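## Task

Turn the plastic bolt fastening the seven-hole strip to the red cube until it is firmly tight, as a spanner would leave it, and stop at once if it begins to slip or strip. Turn it only by gripping the flats of its head, with the fingers or with a tool held in the gripper. Never tap, strike or push it round. The strip must stay where it now sits on the cube. When finished, state that you are done.

## Robot and tools

Robot: two arms, left_arm and right_arm. Each has six joints and a two-finger parallel gripper. The left_arm base sits at about (-0.040, +0.248, 0) m and the right_arm base at about (+0.008, -0.248, 0) m in the scene frame. The scene frame's origin is level with the table top, midway between the arms. +x points out over the table, +z points up, and left_arm is on the +y side. A gripper's fingers point along its own +z and open and close along its y. end_effector_position is the point between the finger pads, roughly 1 cm behind the tips.

Frames: each arm reports its hand pose, targets and velocities in its own base frame. Fixed cameras and the table use the scene frame. Every motion offset is expressed along the current Hand target's own axes.

Command row (used by execute_actions and move): 14 plain numbers, each in [-1, 1]. The first seven are for left_arm, the next seven for right_arm, and each block reads dx, dy, dz, rx, ry, rz, opening. Always send both blocks, even if one arm stays still. dx..rz form an offset, not a pose: they measure from the arm's Hand target as it stood when the action or move began. On that scale 1.0 means 0.6 m of travel or 180 degrees of turn. rx, ry, rz together make one rotation vector. Opening is absolute: +1 is fully open (0.094 m) and -1 is shut. To leave an arm alone, give it six zeros, but still send the opening it should keep, because 0 there is itself a command. Each step the controller limits the commanded orientation to 40 degrees from the measured one.

execute_actions(actions, cameras): actions is a list of actions, and each action is a table of up to 15 rows. Each row is one 1/30 s step, and a short table repeats its last row until step 15. Every row of an action counts from that action's starting Hand target, not from the previous row. Sending the same offset again in a later action moves the arm on again. An empty actions list returns images plus the scene number. cameras takes names, ["all"] or []; an unknown name rejects the call.

move(target, speed, blend, opening_speed, grip_force, blocking, cameras): target is one 14-number row or a list of up to 15 rows. All of them are offsets from the Hand targets at the start of the move, not chained from one row to the next. The gripper follows a straight path and everything is capped at 10 s. speed is in m/s, from 0.002 to 2.9 with default 0.25; turning is limited to twice that value in rad/s. blend, in metres, rounds corners between listed targets; 0 stops at each one. opening_speed is the rate of change on the -1..+1 scale per second, at least 0.2. grip_force is newtons per pad, 10 to 50, given as one value or one per arm; it stays set until changed, and lower values close more slowly. blocking=false returns after about 0.5 s while the motion continues. The result adds a "move:" line with the outcome (done, off_target, moving, held, fault) and any limits. limits=paced means the pose was clipped, and limits=held means a check withheld steps. Paths do not avoid obstacles or the other arm. Fast moves overshoot and hit harder. Keep paths away from an arm's own base, or the elbow may whip round.

wait(seconds): 0 to 3600; it lets time pass without new commands, and a running move carries on. stop(): brakes the current move. zoom_image(camera, region): camera is cam_high, cam_low, cam_left_wrist or cam_right_wrist; region is [x0, y0, x1, y1] in pixels, at most 504 on each side, and only the newest image can be used. read_manual(section): licence texts only. finished_scene(scene): scene is 1 or 2; it ends the current scene for good and moves on.

Reading results: Hand target is the last commanded pose after clipping, and the next offsets start from it. Grippers often stop a little short, by up to a few cm, because of friction or load; that alone does not mean contact. If one stays short, send the remaining distance as an offset. grip_measured is the finger opening on the command scale. With nothing held it can read up to 2.5 mm wide; on a hard part it can read about 3 mm narrower than the part. grip_effort_nm is the gripper motor's averaged effort (negative means closing); it is not a pad force. Joint torques are listed in joint order, with offsets and noise. Joint velocities reading "within noise" means the arm is still. Tool commands shows each gripper's present command. MOTOR HOT appears at 75 °C. At 90 °C an over-temperature fault folds that arm away for the rest of the scene, and at 100 °C the arm drops. Holding loads, stretched poses and pushing into things all heat the motors.

What to avoid: knocking, shoving or striking the bolt or strip. Moving the strip. Anything falling or being left off the table. Dropping parts or releasing them while they move. Hard hits on fixed items. The two arms, grippers or wrist cameras pressing into each other, including closing one gripper on the other's fingers. Contact with a wrist-camera cable counts as a touch. An arm blocked by an obstacle keeps pushing until it is commanded back past its gripper. Close slowly on parts that may crack or squash, and stop turning as soon as the bolt starts to give.

Each tool is called after "Request:" as name([rows], argument=value, ...), one row to a line, values as JSON.

## Session

Request:
execute_actions(actions=[])

Scene clock: 0.00 s.
left_arm: end_effector_position=(+0.4023, -0.0023, +0.1094) grip_measured=+1.000 grip_effort_nm=n/a end_effector_quat_wxyz=(+0.592, +0.005, +0.806, -0.016) | right_arm: end_effector_position=(+0.4050, +0.0000, +0.1181) grip_measured=+1.000 grip_effort_nm=n/a end_effector_quat_wxyz=(+0.604, +0.006, +0.796, +0.039)
Joint positions: left_arm=[0.011 1.521 0.379 0.838 0.042 -0.009 0.094] | right_arm=[-0.047 1.519 0.383 0.863 -0.099 0.045 0.094]
Joint velocities: within noise
Joint torques (N m): no reading
Heat: left arm: 37 °C; right arm: 34 °C.
Hand target: left_arm +0.4058, +0.0006, +0.1200; +0.603, +0.003, +0.797, -0.011 | right_arm +0.4088, +0.0018, +0.1305; +0.617, +0.004, +0.786, +0.041
Tool commands: left_gripper/opening=+1.0 right_gripper/opening=+1.0

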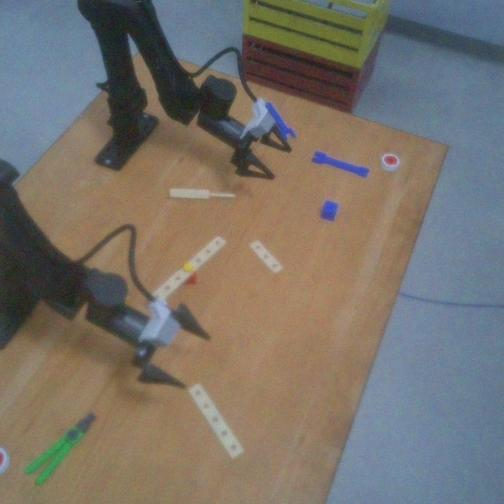

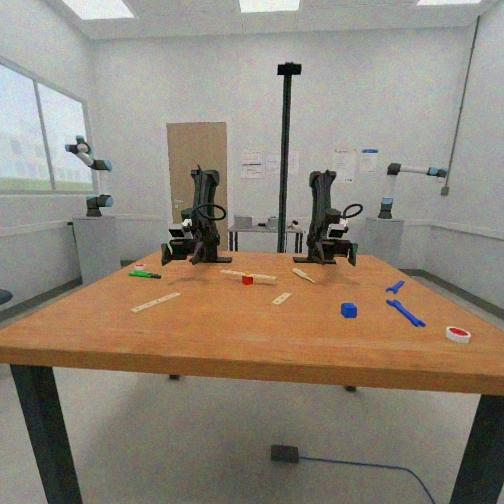

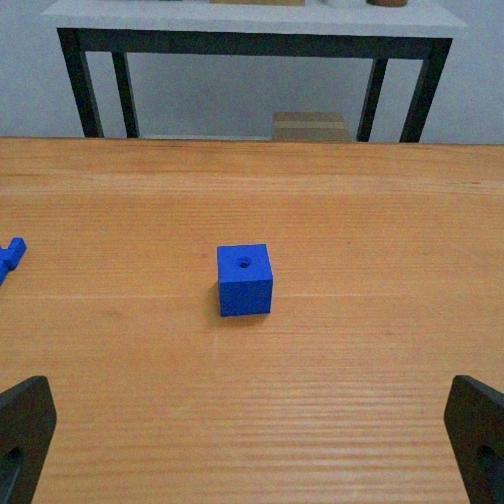

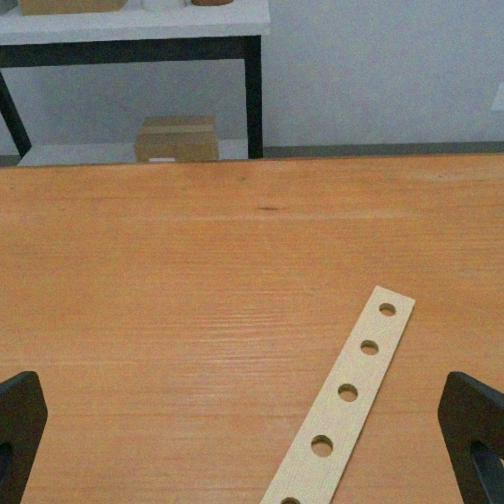

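Request:
zoom_image(camera="cam_high", region=[140, 220, 240, 320])

Request:
zoom_image(camera="cam_low", region=[200, 240, 300, 310])

Request:
zoom_image(camera="cam_high", region=[240, 90, 420, 230])

Scaled by 5.040 from the camera's image (finer frame: 720x720).

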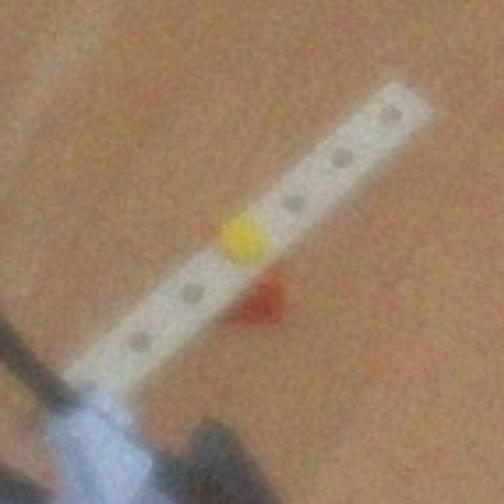

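Scaled by 5.040 from the camera's image (finer frame: 720x720).

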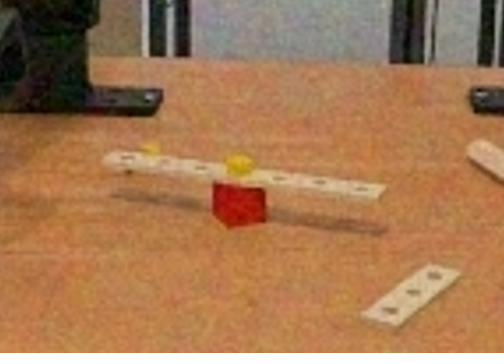

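Scaled by 2.800 from the camera's image (finer frame: 720x720).

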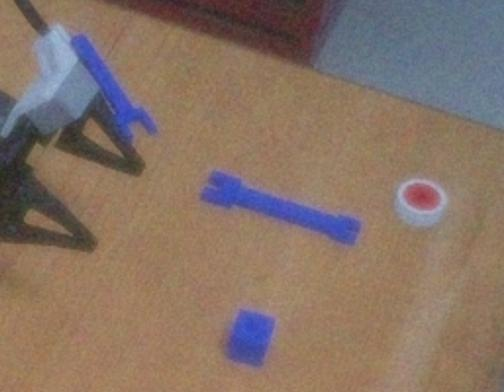

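Request:
move(target=[0,0,0,0,0,0,1,0.0128,0.324,-0.169,0.028,0.4236,-0.0027,0.2], cameras=["cam_high","cam_right_wrist"])

Scene clock: 121.37 s.
left_arm: end_effector_position=(+0.4023, -0.0023, +0.1094) grip_measured=+1.000 grip_effort_nm=0.01 end_effector_quat_wxyz=(+0.592, +0.005, +0.806, -0.016) | right_arm: end_effector_position=(+0.2952, +0.1824, +0.1551) grip_measured=+0.202 grip_effort_nm=-0.08 end_effector_quat_wxyz=(-0.005, -0.004, +1.000, -0.008)
Joint positions: left_arm=[0.011 1.521 0.379 0.838 0.042 -0.009 0.094] | right_arm=[0.555 1.885 1.788 -1.49 0.008 0.546 0.056]
Joint torques (N m): left_arm=[-0.06 -5.64 6.26 1.64 -0.08 0.02] | right_arm=[0.54 -7.79 8.25 0.23 -0.1 0.12]
Heat: left arm: 37 °C; right arm: 39 °C.
Hand target: left_arm +0.4058, +0.0006, +0.1200; +0.603, +0.003, +0.797, -0.011 | right_arm +0.2998, +0.1898, +0.1604; +0.000, +0.000, +1.000, +0.000
Off the commanded pose: left_arm 0.012 m, 2 deg | right_arm 0.010 m, 1 deg.
move: done
cam_right_wrist: T_world_to_cam=[[0.02551, -0.9993, 0.02746, 0.1681], [-0.89578, -0.01066, 0.44437, 0.23409], [-0.44377, -0.03594, -0.89542, 0.36942]] pos_world=[0.36934, 0.18375, 0.22215]

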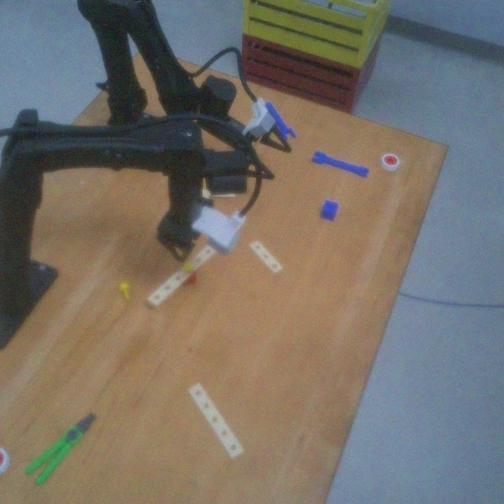

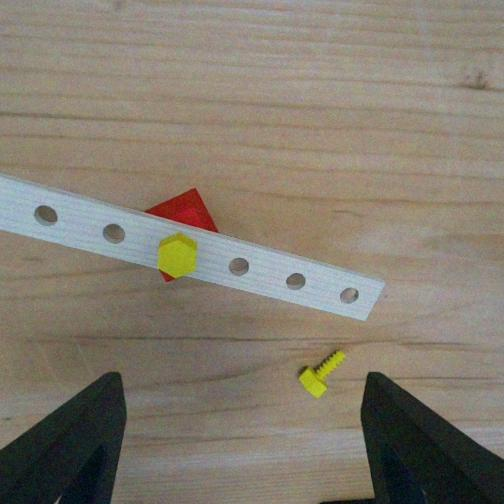

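Request:
zoom_image(camera="cam_right_wrist", region=[120, 170, 260, 310])

Scaled by 3.600 from the camera's image (finer frame: 720x720).

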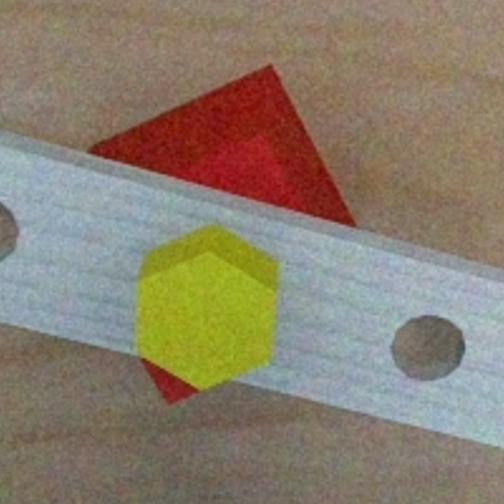

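Request:
move(target=[0.0016,-0.3705,-0.048,-0.252,0.355,-0.326,0,0,0,0,0,0,0,0.2], cameras=["cam_left_wrist","cam_high"])

Request:
move(target=[0,0,0,0,0,0,0,0.034,0.0525,0.117,0,0,0,0.2], cameras=["cam_right_wrist","cam_high"])

Scene clock: 199.70 s.
left_arm: end_effector_position=(+0.3928, -0.1412, +0.1272) grip_measured=+0.001 grip_effort_nm=-0.07 end_effector_quat_wxyz=(+0.281, -0.346, +0.895, -0.027) | right_arm: end_effector_position=(+0.2958, +0.1815, +0.1551) grip_measured=+0.202 grip_effort_nm=-0.08 end_effector_quat_wxyz=(-0.005, -0.003, +1.000, -0.008)
Joint positions: left_arm=[-0.514 1.737 1.353 -0.759 -0.394 -1.165 0.047] | right_arm=[0.552 1.885 1.788 -1.49 0.008 0.546 0.056]
Joint torques (N m): left_arm=[0.18 -8.55 5.18 1.04 -0.35 0.11] | right_arm=[0.51 -7.82 8.28 0.22 -0.1 0.12]
Heat: left arm: 36 °C; right arm: 34 °C.
Hand target: left_arm +0.3947, -0.1382, +0.1320; +0.293, -0.348, +0.890, -0.030 (not the last commanded pose) | right_arm +0.2998, +0.1898, +0.1604; +0.000, +0.000, +1.000, +0.000
Off the commanded pose: left_arm 0.082 m, 42 deg | right_arm 0.011 m, 1 deg.
move: held (left_arm; a check stopped the path); limits=held
pose unreachable (left arm): on one or more control steps of this call, first in action 0 (counted from 0), this arm could not follow its commanded pose, so it was not sent that pose on those steps. It may still have moved: this result reports where it is.
cause: moving toward the commanded pose would bring a part of the arm too close to another arm (this arm's wrist (the part past joint 4) and the right arm's wrist (the part past joint 4), along the way the arms are being sent, or toward where that arm still pushes).
cam_left_wrist: T_world_to_cam=[[0.6162, -0.74295, 0.26139, -0.3818], [-0.75504, -0.65168, -0.07234, 0.25102], [0.22408, -0.15278, -0.96252, 0.10269]] pos_world=[0.40178, -0.10438, 0.2168]
Images, in order (width x height): cam_high 504x504, cam_left_wrist 504x504.

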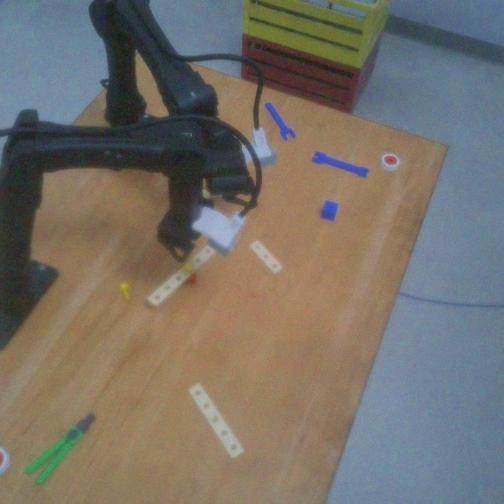

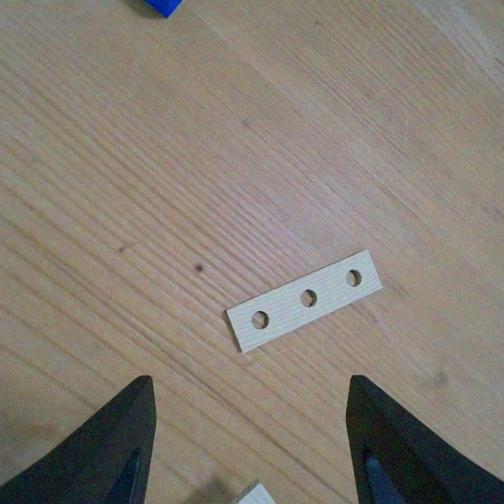

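Scene clock: 200.50 s.
left_arm: end_effector_position=(+0.3928, -0.1412, +0.1272) grip_measured=+0.001 grip_effort_nm=-0.06 end_effector_quat_wxyz=(+0.281, -0.346, +0.895, -0.027) | right_arm: end_effector_position=(+0.2950, +0.1829, +0.1551) grip_measured=+0.202 grip_effort_nm=-0.08 end_effector_quat_wxyz=(-0.005, -0.003, +1.000, -0.008)
Joint positions: left_arm=[-0.514 1.737 1.353 -0.759 -0.394 -1.165 0.047] | right_arm=[0.556 1.885 1.788 -1.49 0.008 0.549 0.056]
Joint torques (N m): left_arm=[0.16 -8.54 5.26 1.01 -0.36 0.09] | right_arm=[-0.03 -9.69 5.26 0.35 0.02 0.01]
Heat: left arm: 36 °C; right arm: 34 °C.
Hand target: left_arm +0.3947, -0.1382, +0.1320; +0.293, -0.348, +0.890, -0.030 | right_arm +0.2967, +0.1834, +0.1583; +0.002, -0.002, +1.000, -0.005 (not the last commanded pose)
Off the commanded pose: left_arm 0.006 m, 2 deg | right_arm 0.077 m, 1 deg.
move: held (right_arm; a check stopped the path); limits=held
pose unreachable (right arm): on one or more control steps of this call, first in action 0 (counted from 0), this arm could not follow its commanded pose, so it was not sent that pose on those steps. It may still have moved: this result reports where it is.
cause: moving toward the commanded pose would bring a part of the arm too close to another arm (this arm's wrist (the part past joint 4) and the left arm's wrist (the part past joint 4), 18 mm apart when this arm was first held).
cam_right_wrist: T_world_to_cam=[[0.02394, -0.99934, 0.02745, 0.16909], [-0.8958, -0.00925, 0.44436, 0.23366], [-0.44382, -0.03523, -0.89543, 0.36923]] pos_world=[0.36914, 0.18415, 0.22215]
Images, in order (width x height): cam_high 504x504, cam_right_wrist 504x504.

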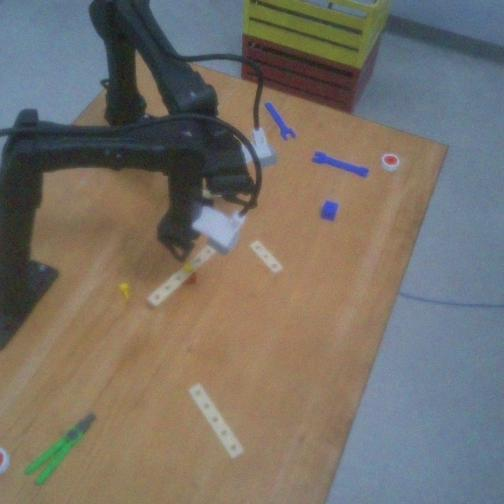

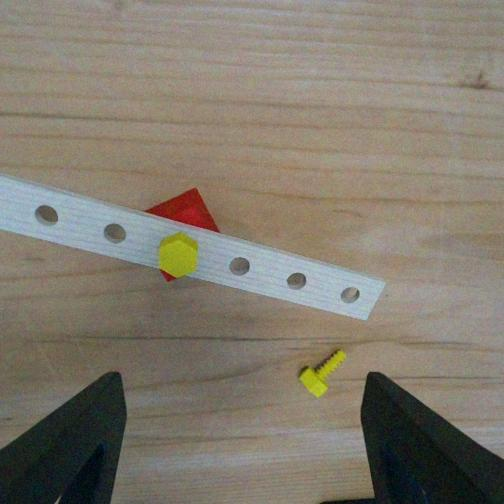

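Request:
move(target=[-0.172,0.198,-0.058,0,0,0,0,0,0,0,0,0,0,0.2])

Request:
move(target=[0,0,0,0,0,0,0,0.03,0.063,0.113,0,0,0,0.2], cameras=["cam_right_wrist","cam_high"])

Scene clock: 217.23 s.
left_arm: end_effector_position=(+0.3710, +0.0083, +0.1753) grip_measured=+0.001 grip_effort_nm=-0.06 end_effector_quat_wxyz=(+0.289, -0.347, +0.892, -0.033) | right_arm: end_effector_position=(+0.2955, +0.1820, +0.1551) grip_measured=+0.202 grip_effort_nm=-0.08 end_effector_quat_wxyz=(-0.005, -0.002, +1.000, -0.008)
Joint positions: left_arm=[-0.066 1.436 1.213 -0.782 -0.177 -0.756 0.047] | right_arm=[0.553 1.885 1.788 -1.49 0.008 0.549 0.056]
Joint torques (N m): left_arm=[0.42 -7.36 6.22 0.83 -0.15 0.09] | right_arm=[-0.02 -9.7 5.24 0.36 0.02 0.01]
Heat: left arm: 35 °C; right arm: 32 °C.
Hand target: left_arm +0.3647, +0.0121, +0.1818; +0.293, -0.348, +0.890, -0.030 | right_arm +0.2967, +0.1834, +0.1583; +0.002, -0.002, +1.000, -0.005
Off the commanded pose: left_arm 0.010 m, 1 deg | right_arm 0.004 m, 1 deg.
move: done

Scene clock: 219.63 s.
left_arm: end_effector_position=(+0.3710, +0.0072, +0.1753) grip_measured=+0.001 grip_effort_nm=-0.06 end_effector_quat_wxyz=(+0.289, -0.345, +0.892, -0.034) | right_arm: end_effector_position=(+0.2777, +0.2197, +0.0974) grip_measured=+0.202 grip_effort_nm=-0.08 end_effector_quat_wxyz=(+0.003, -0.009, +1.000, -0.002)
Joint positions: left_arm=[-0.069 1.436 1.213 -0.782 -0.177 -0.756 0.047] | right_arm=[0.67 1.888 1.563 -1.243 0.006 0.652 0.056]
Joint torques (N m): left_arm=[0.29 -7.24 6.24 0.83 -0.15 0.11] | right_arm=[0.06 -8.31 4.05 0.58 0.03 0.11]
Heat: left arm: 35 °C; right arm: 32 °C.
Hand target: left_arm +0.3647, +0.0121, +0.1818; +0.293, -0.348, +0.890, -0.030 | right_arm +0.2788, +0.2204, +0.0900; +0.002, -0.002, +1.000, -0.005
Off the commanded pose: left_arm 0.010 m, 1 deg | right_arm 0.007 m, 1 deg.
move: done
cam_right_wrist: T_world_to_cam=[[0.03434, -0.99928, 0.0163, 0.20603], [-0.90227, -0.02398, 0.43051, 0.25058], [-0.42981, -0.0295, -0.90244, 0.30662]] pos_world=[0.3508, 0.22094, 0.16547]
Images, in order (width x height): cam_high 504x504, cam_right_wrist 504x504.

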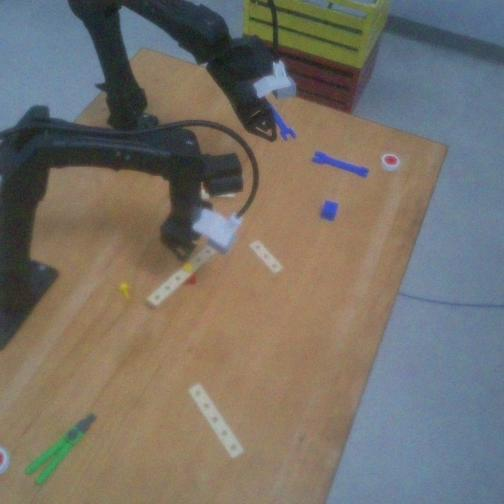

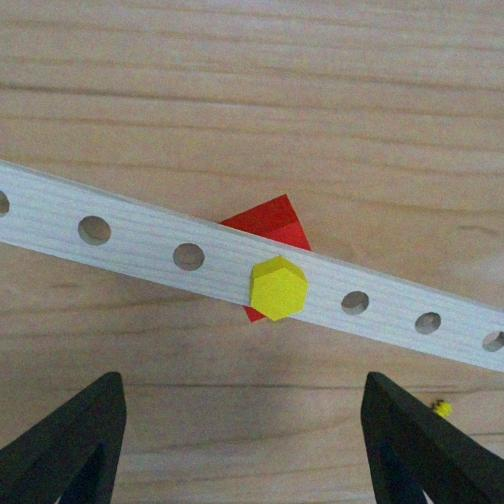

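Request:
zoom_image(camera="cam_right_wrist", region=[210, 190, 340, 320])

Request:
move(target=[0,0,0,0,0,0,0,-0.008,-0.017,0.02,0,0,0,0.2], cameras=["cam_right_wrist","cam_low"])

Request:
zoom_image(camera="cam_low", region=[200, 220, 300, 320])

Scaled by 3.877 from the camera's image (finer frame: 720x720).

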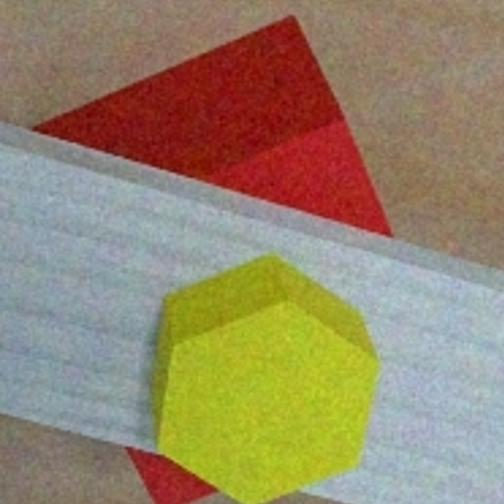

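Scene clock: 237.03 s.
left_arm: end_effector_position=(+0.3710, +0.0072, +0.1753) grip_measured=+0.001 grip_effort_nm=-0.06 end_effector_quat_wxyz=(+0.289, -0.345, +0.892, -0.034) | right_arm: end_effector_position=(+0.2812, +0.2101, +0.0835) grip_measured=+0.202 grip_effort_nm=-0.08 end_effector_quat_wxyz=(+0.000, -0.001, +1.000, -0.004)
Joint positions: left_arm=[-0.069 1.436 1.213 -0.782 -0.177 -0.756 0.047] | right_arm=[0.642 1.888 1.508 -1.194 0.006 0.64 0.056]
Joint torques (N m): left_arm=[0.49 -7.39 6.27 0.86 -0.15 0.1] | right_arm=[-0.65 -8.53 4.23 0.56 0.03 -0.05]
Heat: left arm: 35 °C; right arm: 31 °C.
Hand target: left_arm +0.3647, +0.0121, +0.1818; +0.293, -0.348, +0.890, -0.030 | right_arm +0.2837, +0.2101, +0.0782; +0.002, -0.002, +1.000, -0.005
Off the commanded pose: left_arm 0.010 m, 1 deg | right_arm 0.006 m, 0 deg.
move: done
cam_right_wrist: T_world_to_cam=[[0.01906, -0.99962, 0.01992, 0.20066], [-0.90039, -0.0085, 0.43499, 0.25527], [-0.43466, -0.02622, -0.90021, 0.29582]] pos_world=[0.3546, 0.21052, 0.15127]
Images, in order (width x height): cam_low 504x504, cam_right_wrist 504x504.

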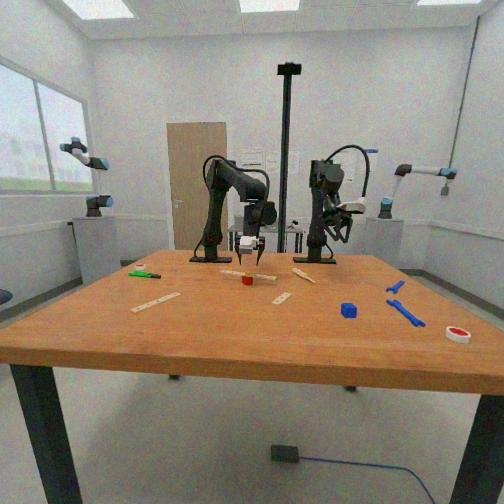

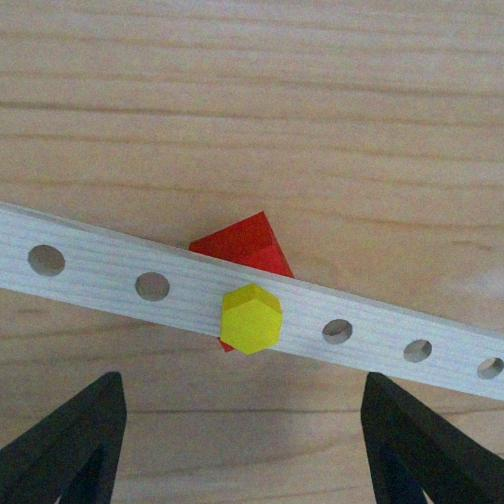

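Scaled by 5.040 from the camera's image (finer frame: 720x720).

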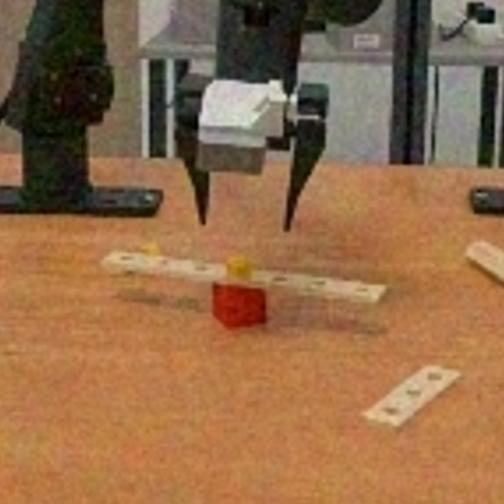

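Request:
move(target=[0,0,0,0,0,0,0,0.006,-0.002,0.033,0,0,0,0], cameras=["cam_right_wrist","cam_low"])

Request:
zoom_image(camera="cam_low", region=[210, 240, 290, 320])

Request:
zoom_image(camera="cam_right_wrist", region=[130, 220, 380, 470])

Scene clock: 256.37 s.
left_arm: end_effector_position=(+0.3710, +0.0072, +0.1753) grip_measured=+0.001 grip_effort_nm=-0.06 end_effector_quat_wxyz=(+0.289, -0.345, +0.892, -0.034) | right_arm: end_effector_position=(+0.2783, +0.2080, +0.0641) grip_measured=+0.002 grip_effort_nm=-0.09 end_effector_quat_wxyz=(+0.000, -0.001, +1.000, -0.004)
Joint positions: left_arm=[-0.069 1.436 1.213 -0.782 -0.177 -0.756 0.047] | right_arm=[0.642 1.888 1.43 -1.116 0.006 0.64 0.047]
Joint torques (N m): left_arm=[0.32 -7.16 6.24 0.87 -0.16 0.11] | right_arm=[-0.38 -8.36 4.21 0.57 0.03 -0.02]
Heat: left arm: 35 °C; right arm: 31 °C.
Hand target: left_arm +0.3647, +0.0121, +0.1818; +0.293, -0.348, +0.890, -0.030 | right_arm +0.2801, +0.2087, +0.0584; +0.002, -0.002, +1.000, -0.005
Off the commanded pose: left_arm 0.010 m, 1 deg | right_arm 0.006 m, 0 deg.
move: done
cam_right_wrist: T_world_to_cam=[[0.01906, -0.99962, 0.01992, 0.1989], [-0.90039, -0.0085, 0.43499, 0.26117], [-0.43466, -0.02622, -0.90021, 0.27708]] pos_world=[0.3518, 0.20832, 0.13187]
Images, in order (width x height): cam_low 504x504, cam_right_wrist 504x504.

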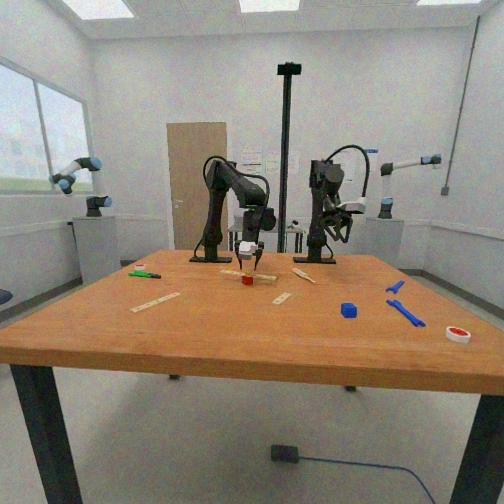

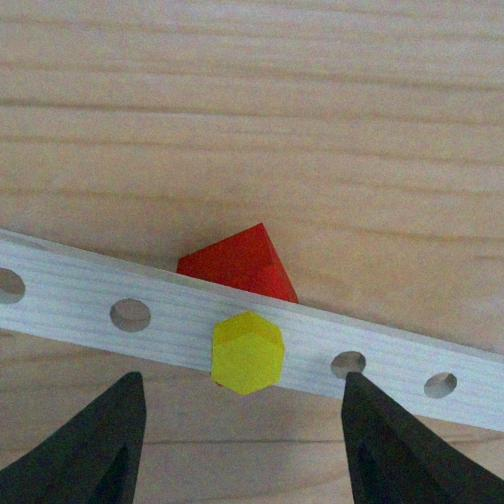

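Scaled by 6.300 from the camera's image (finer frame: 720x720).

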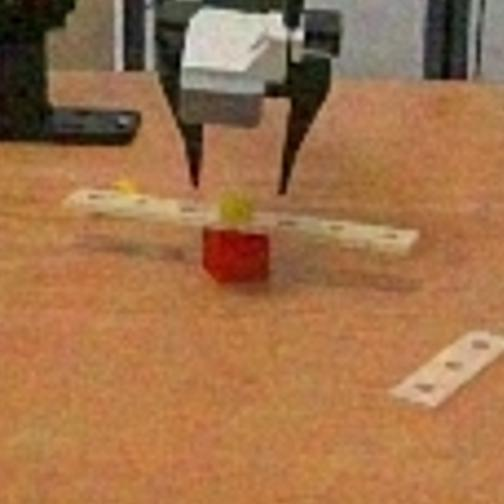

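Scaled by 2.016 from the camera's image (finer frame: 720x720).

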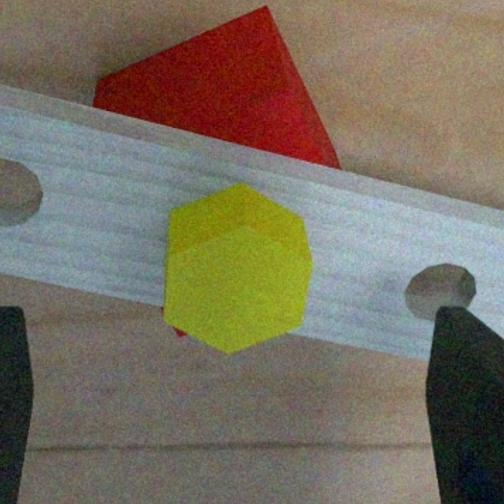

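Request:
move(target=[0,0,0,0,0,0,0,0.0025,-0.002,0.030,0,0,0,0], speed=0.08, cameras=["cam_right_wrist","cam_low"])

Request:
zoom_image(camera="cam_low", region=[210, 240, 290, 320])

Request:
zoom_image(camera="cam_right_wrist", region=[130, 220, 380, 470])

Scene clock: 276.20 s.
left_arm: end_effector_position=(+0.3710, +0.0072, +0.1753) grip_measured=+0.001 grip_effort_nm=-0.06 end_effector_quat_wxyz=(+0.289, -0.345, +0.892, -0.034) | right_arm: end_effector_position=(+0.2768, +0.2101, +0.0505) grip_measured=+0.002 grip_effort_nm=-0.08 end_effector_quat_wxyz=(+0.004, -0.005, +1.000, +0.001)
Joint positions: left_arm=[-0.069 1.436 1.213 -0.782 -0.177 -0.756 0.047] | right_arm=[0.648 1.89 1.376 -1.048 0.003 0.638 0.047]
Joint torques (N m): left_arm=[0.43 -7.31 6.3 0.85 -0.17 0.1] | right_arm=[-0.42 -7.61 3.74 0.63 0.06 -0.03]
Heat: left arm: 35 °C; right arm: 30 °C.
Hand target: left_arm +0.3647, +0.0121, +0.1818; +0.293, -0.348, +0.890, -0.030 | right_arm +0.2787, +0.2073, +0.0404; +0.002, -0.002, +1.000, -0.005
Off the commanded pose: left_arm 0.010 m, 1 deg | right_arm 0.011 m, 1 deg.
move: off_target (right_arm)
cam_right_wrist: T_world_to_cam=[[0.02667, -0.99959, 0.01026, 0.19977], [-0.90373, -0.01972, 0.42765, 0.26933], [-0.42727, -0.02067, -0.90389, 0.26121]] pos_world=[0.34969, 0.2104, 0.11887]
Images, in order (width x height): cam_low 504x504, cam_right_wrist 504x504.

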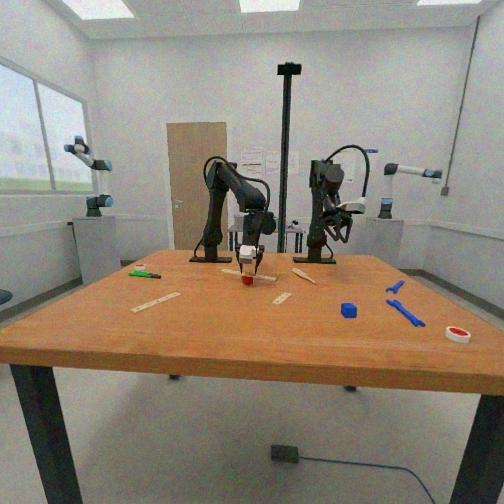

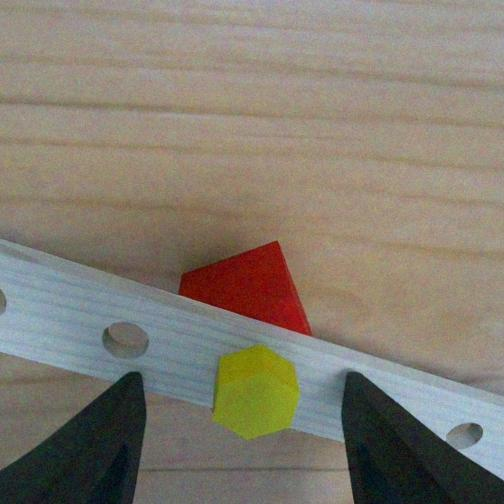

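Scaled by 6.300 from the camera's image (finer frame: 720x720).

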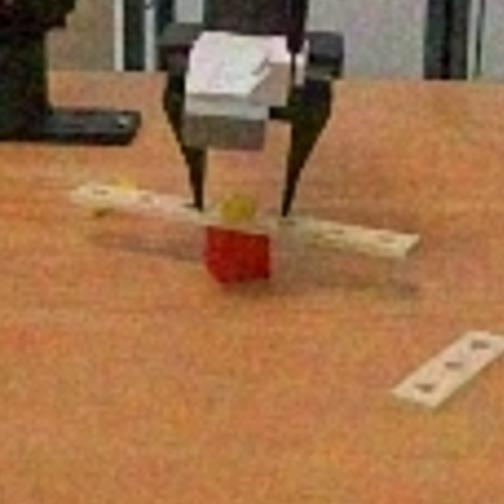

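Scaled by 2.016 from the camera's image (finer frame: 720x720).

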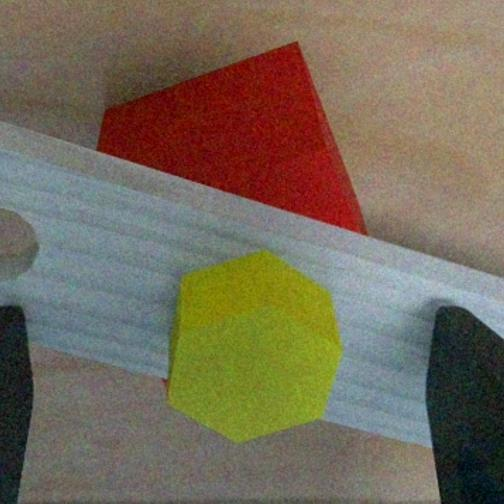

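Request:
move(target=[0,0,0,0,0,0,0,0.002,-0.004,-0.006,0,0,0.045,0], speed=0.1)

Request:
move(target=[0,0,0,0,0,0,0,0,0,0,0,0,0,-0.8], opening_speed=0.6, cameras=["cam_right_wrist","cam_low"])

Request:
zoom_image(camera="cam_low", region=[210, 240, 290, 320])

Request:
zoom_image(camera="cam_right_wrist", region=[130, 220, 380, 470])

Scene clock: 298.13 s.
left_arm: end_effector_position=(+0.3710, +0.0072, +0.1753) grip_measured=+0.001 grip_effort_nm=-0.06 end_effector_quat_wxyz=(+0.289, -0.345, +0.892, -0.034) | right_arm: end_effector_position=(+0.2765, +0.2106, +0.0505) grip_measured=+0.002 grip_effort_nm=-0.08 end_effector_quat_wxyz=(+0.004, +0.056, +0.998, +0.001)
Joint positions: left_arm=[-0.069 1.436 1.213 -0.782 -0.177 -0.756 0.047] | right_arm=[0.65 1.89 1.376 -1.048 0.003 0.761 0.047]
Joint torques (N m): left_arm=[0.31 -7.3 6.2 0.83 -0.16 0.09] | right_arm=[-0.76 -8.61 3.66 0.51 0.06 0.11]
Heat: left arm: 34 °C; right arm: 30 °C.
Hand target: left_arm +0.3647, +0.0121, +0.1818; +0.293, -0.348, +0.890, -0.030 | right_arm +0.2775, +0.2049, +0.0440; +0.002, +0.068, +0.998, -0.005
Off the commanded pose: left_arm 0.010 m, 1 deg | right_arm 0.009 m, 2 deg.
move: done

Scene clock: 299.97 s.
left_arm: end_effector_position=(+0.3710, +0.0072, +0.1753) grip_measured=+0.001 grip_effort_nm=-0.07 end_effector_quat_wxyz=(+0.289, -0.345, +0.892, -0.034) | right_arm: end_effector_position=(+0.2781, +0.2084, +0.0505) grip_measured=-0.653 grip_effort_nm=-0.99 end_effector_quat_wxyz=(+0.004, +0.060, +0.998, +0.001)
Joint positions: left_arm=[-0.069 1.436 1.213 -0.782 -0.177 -0.756 0.047] | right_arm=[0.642 1.89 1.376 -1.048 0.003 0.761 0.016]
Joint torques (N m): left_arm=[0.29 -7.34 6.16 0.85 -0.18 0.11] | right_arm=[-0.75 -8.61 3.64 0.51 0.06 0.12]
Heat: left arm: 34 °C; right arm: 30 °C.
Hand target: left_arm +0.3647, +0.0121, +0.1818; +0.293, -0.348, +0.890, -0.030 | right_arm +0.2775, +0.2049, +0.0440; +0.002, +0.068, +0.998, -0.005
Off the commanded pose: left_arm 0.010 m, 1 deg | right_arm 0.007 m, 1 deg.
move: done
cam_right_wrist: T_world_to_cam=[[-0.102, -0.99474, 0.00925, 0.23292], [-0.89865, 0.09613, 0.428, 0.24495], [-0.42664, 0.03534, -0.90373, 0.24982]] pos_world=[0.35047, 0.19932, 0.11877]
Images, in order (width x height): cam_low 504x504, cam_right_wrist 504x504.

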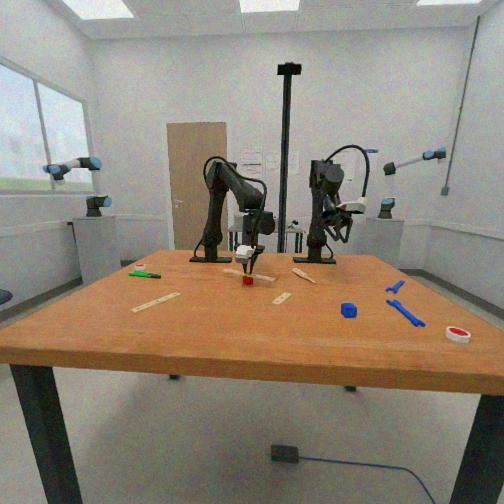

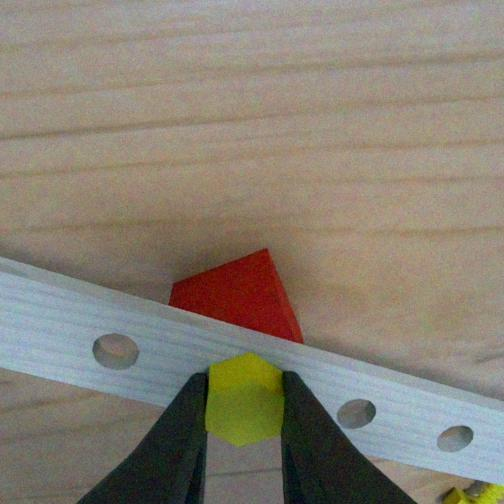

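Scaled by 6.300 from the camera's image (finer frame: 720x720).

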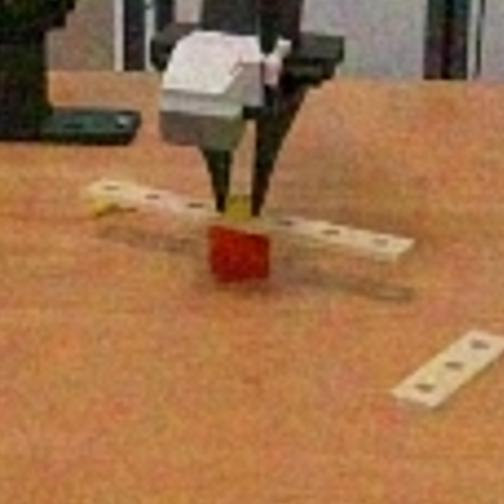

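Scaled by 2.016 from the camera's image (finer frame: 720x720).

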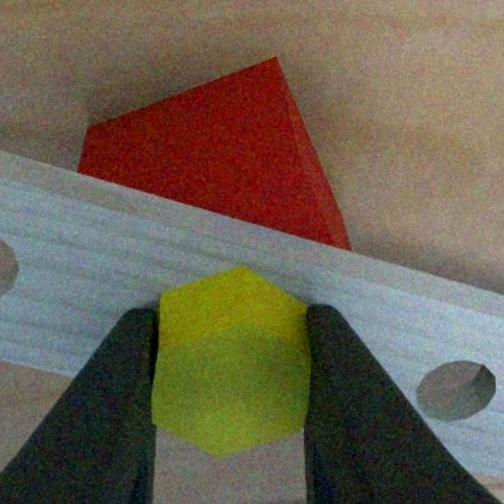

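Request:
move(target=[0,0,0,0,0,0,0,0,0,0,0,0,0.16,-0.9], speed=0.25, cameras=["cam_right_wrist","cam_high"])

Scene clock: 321.57 s.
left_arm: end_effector_position=(+0.3710, +0.0072, +0.1753) grip_measured=+0.001 grip_effort_nm=-0.06 end_effector_quat_wxyz=(+0.289, -0.345, +0.892, -0.034) | right_arm: end_effector_position=(+0.2782, +0.2082, +0.0505) grip_measured=-0.654 grip_effort_nm=-0.99 end_effector_quat_wxyz=(+0.004, +0.305, +0.952, +0.002)
Joint positions: left_arm=[-0.069 1.436 1.213 -0.782 -0.177 -0.756 0.047] | right_arm=[0.642 1.89 1.376 -1.048 0.005 1.261 0.016]
Joint torques (N m): left_arm=[0.38 -7.34 6.27 0.87 -0.16 0.1] | right_arm=[-0.72 -8.61 3.64 0.51 0.06 0.13]
Heat: left arm: 34 °C; right arm: 30 °C.
Hand target: left_arm +0.3647, +0.0121, +0.1818; +0.293, -0.348, +0.890, -0.030 | right_arm +0.2775, +0.2049, +0.0440; +0.004, +0.314, +0.949, -0.004
Off the commanded pose: left_arm 0.010 m, 1 deg | right_arm 0.007 m, 1 deg.
move: done
cam_right_wrist: T_world_to_cam=[[-0.56651, -0.82403, 0.00617, 0.32652], [-0.7429, 0.51394, 0.42892, 0.1147], [-0.35661, 0.2384, -0.90332, 0.18817]] pos_world=[0.33729, 0.16526, 0.11877]
Images, in order (width x height): cam_high 504x504, cam_right_wrist 504x504.

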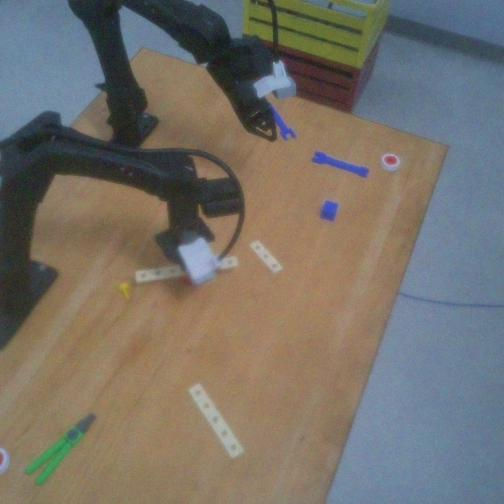

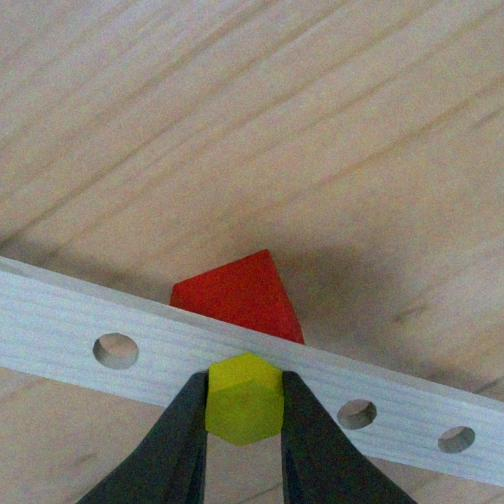

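Request:
move(target=[0,0,0,0,0,0,-1,0,0,0,0,0,-0.22,-0.9])

Request:
move(target=[0.241,-0.191,0.018,0.108,0.079,0.359,-1,0,0,0,0,0,0,-0.9], cameras=["cam_left_wrist","cam_high"])

Scene clock: 350.43 s.
left_arm: end_effector_position=(+0.3710, +0.0072, +0.1753) grip_measured=-0.982 grip_effort_nm=-0.98 end_effector_quat_wxyz=(+0.289, -0.345, +0.892, -0.034) | right_arm: end_effector_position=(+0.2781, +0.2084, +0.0505) grip_measured=-0.654 grip_effort_nm=-0.99 end_effector_quat_wxyz=(+0.004, -0.025, +1.000, +0.001)
Joint positions: left_arm=[-0.069 1.436 1.213 -0.782 -0.177 -0.756 0.001] | right_arm=[0.642 1.89 1.376 -1.048 0.003 0.592 0.016]
Joint torques (N m): left_arm=[0.35 -7.34 6.19 0.88 -0.15 0.09] | right_arm=[-0.73 -8.61 3.63 0.5 0.05 -0.06]
Heat: left arm: 34 °C; right arm: 30 °C.
Hand target: left_arm +0.3647, +0.0121, +0.1818; +0.293, -0.348, +0.890, -0.030 | right_arm +0.2775, +0.2049, +0.0440; +0.002, -0.026, +1.000, -0.005
Off the commanded pose: left_arm 0.010 m, 1 deg | right_arm 0.007 m, 1 deg.
move: done

Scene clock: 353.63 s.
left_arm: end_effector_position=(+0.3464, -0.1410, +0.1241) grip_measured=-0.982 grip_effort_nm=-0.98 end_effector_quat_wxyz=(+0.207, +0.158, +0.964, -0.047) | right_arm: end_effector_position=(+0.2781, +0.2084, +0.0505) grip_measured=-0.654 grip_effort_nm=-0.99 end_effector_quat_wxyz=(+0.004, -0.025, +1.000, +0.001)
Joint positions: left_arm=[-0.39 1.57 1.209 -0.782 -0.001 -0.065 0.001] | right_arm=[0.642 1.89 1.376 -1.048 0.003 0.592 0.016]
Joint torques (N m): left_arm=[0.32 -6.87 6.61 0.87 -0.07 -0.1] | right_arm=[-0.72 -8.61 3.64 0.51 0.05 -0.06]
Heat: left arm: 34 °C; right arm: 30 °C.
Hand target: left_arm +0.3484, -0.1399, +0.1289; +0.215, +0.154, +0.963, -0.046 (not the last commanded pose) | right_arm +0.2775, +0.2049, +0.0440; +0.002, -0.026, +1.000, -0.005
Off the commanded pose: left_arm 0.026 m, 9 deg | right_arm 0.007 m, 1 deg.
move: held (left_arm; a check stopped the path); limits=held
pose unreachable (left arm): on one or more control steps of this call, first in action 0 (counted from 0), this arm could not follow its commanded pose, so it was not sent that pose on those steps. It may still have moved: this result reports where it is.
cause: moving toward the commanded pose would bring a part of the arm too close to another arm (this arm's wrist camera and the right arm's wrist (the part past joint 4), 25 mm apart when this arm was first held).
cam_left_wrist: T_world_to_cam=[[-0.30303, -0.95202, 0.04269, -0.03619], [-0.95256, 0.30393, 0.01626, 0.40816], [-0.02845, -0.03574, -0.99896, 0.2186]] pos_world=[0.38405, -0.15069, 0.21328]
Images, in order (width x height): cam_high 504x504, cam_left_wrist 504x504.

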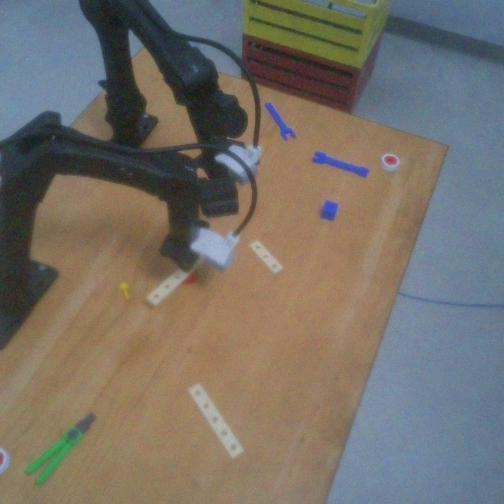

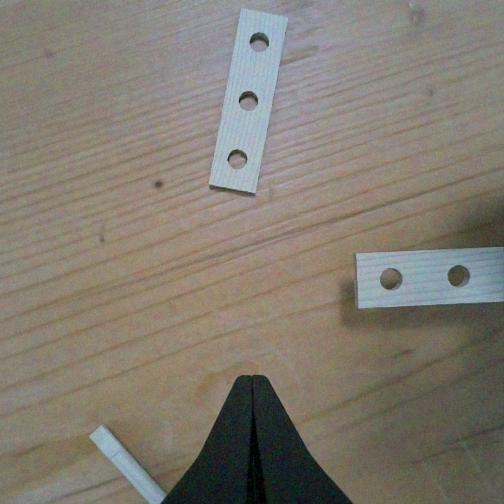

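Request:
move([
  [0,0,0,0.036,0.106,-0.332,-1,0,0,0,0,0,0,-0.9],
  [-0.036,-0.08,0.128,0.036,0.106,-0.332,-1,0,0,0,0,0,0,-0.9],
], blend=0.01, cameras=["cam_left_wrist","cam_high","cam_right_wrist"])

Scene clock: 393.07 s.
left_arm: end_effector_position=(+0.3688, -0.1991, +0.0645) grip_measured=-0.982 grip_effort_nm=-0.98 end_effector_quat_wxyz=(-0.014, -0.324, +0.932, -0.161) | right_arm: end_effector_position=(+0.2781, +0.2084, +0.0505) grip_measured=-0.654 grip_effort_nm=-0.99 end_effector_quat_wxyz=(+0.004, -0.025, +1.000, +0.001)
Joint positions: left_arm=[-0.387 1.973 1.505 -0.906 0.26 -1.081 0.001] | right_arm=[0.642 1.89 1.376 -1.048 0.003 0.592 0.016]
Joint torques (N m): left_arm=[0.08 -8.01 9.11 0.7 0.08 -0.1] | right_arm=[-0.72 -8.61 3.64 0.5 0.06 -0.05]
Heat: left arm: 33 °C; right arm: 29 °C.
Hand target: left_arm +0.3826, -0.2033, +0.0700; +0.000, -0.327, +0.929, -0.174 | right_arm +0.2775, +0.2049, +0.0440; +0.002, -0.026, +1.000, -0.005
Off the commanded pose: left_arm 0.015 m, 2 deg | right_arm 0.007 m, 1 deg.
move: off_target (left_arm)
cam_left_wrist: T_world_to_cam=[[0.62852, -0.72061, 0.29274, -0.39575], [-0.73382, -0.42462, 0.53029, 0.18914], [-0.25783, -0.54811, -0.79567, 0.12711]] pos_world=[0.4203, -0.1352, 0.11669]
cam_right_wrist: T_world_to_cam=[[0.06647, -0.99773, 0.01066, 0.18662], [-0.90224, -0.05554, 0.42763, 0.27753], [-0.42607, -0.03804, -0.90389, 0.26502]] pos_world=[0.35091, 0.21169, 0.11887]
Images, in order (width x height): cam_high 504x504, cam_left_wrist 504x504, cam_right_wrist 504x504.

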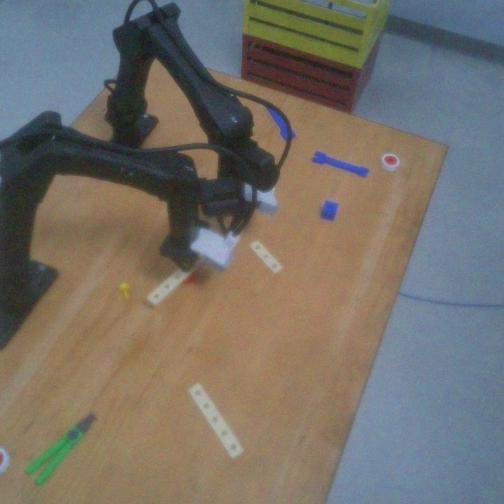

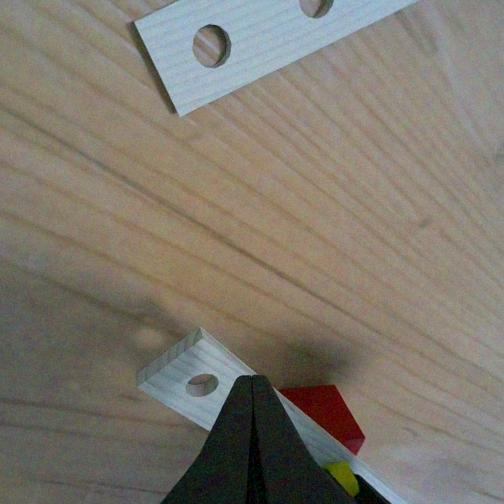

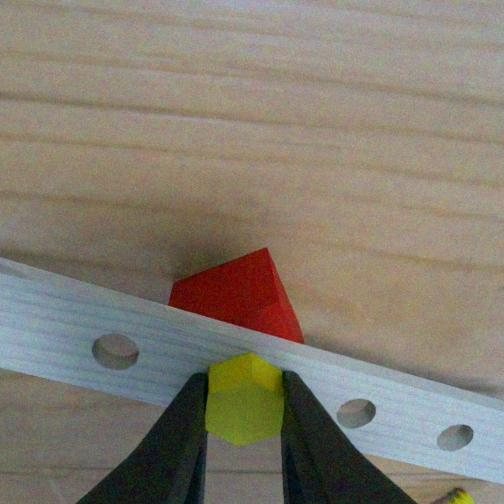

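Request:
move(target=[-0.006,-0.007,0.0675,0,0,0,-1,0,0,0,0,0,0,-0.9], speed=0.12, cameras=["cam_left_wrist","cam_low"])

Request:
zoom_image(camera="cam_low", region=[200, 230, 300, 310])

Scene clock: 409.33 s.
left_arm: end_effector_position=(+0.3839, -0.2147, +0.0333) grip_measured=-0.982 grip_effort_nm=-0.98 end_effector_quat_wxyz=(-0.009, -0.323, +0.931, -0.168) | right_arm: end_effector_position=(+0.2781, +0.2084, +0.0505) grip_measured=-0.654 grip_effort_nm=-0.99 end_effector_quat_wxyz=(+0.004, -0.025, +1.000, +0.001)
Joint positions: left_arm=[-0.407 2.064 1.505 -0.792 0.26 -1.104 0.001] | right_arm=[0.642 1.89 1.376 -1.048 0.003 0.592 0.016]
Joint torques (N m): left_arm=[-0.2 -8.62 7.31 0.74 0.02 -0.1] | right_arm=[-0.72 -8.61 3.64 0.51 0.06 -0.05]
Heat: left arm: 35 °C; right arm: 29 °C.
Hand target: left_arm +0.3926, -0.2172, +0.0329; +0.000, -0.327, +0.929, -0.174 | right_arm +0.2775, +0.2049, +0.0440; +0.002, -0.026, +1.000, -0.005
Off the commanded pose: left_arm 0.009 m, 1 deg | right_arm 0.007 m, 1 deg.
move: done
cam_left_wrist: T_world_to_cam=[[0.62556, -0.71622, 0.30936, -0.40581], [-0.74049, -0.42021, 0.5245, 0.2139], [-0.24566, -0.55719, -0.79322, 0.09095]] pos_world=[0.43459, -0.15009, 0.0855]
Images, in order (width x height): cam_low 504x504, cam_left_wrist 504x504.

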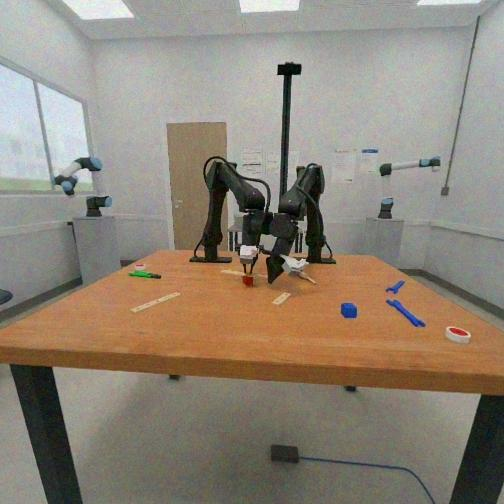

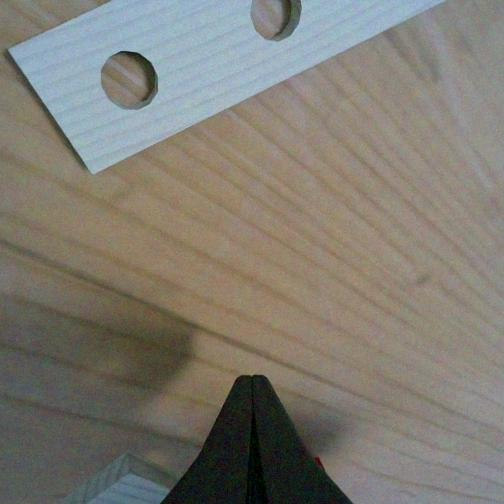

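Scaled by 5.040 from the camera's image (finer frame: 720x720).

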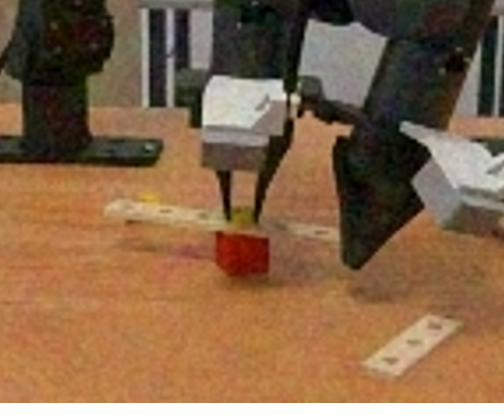

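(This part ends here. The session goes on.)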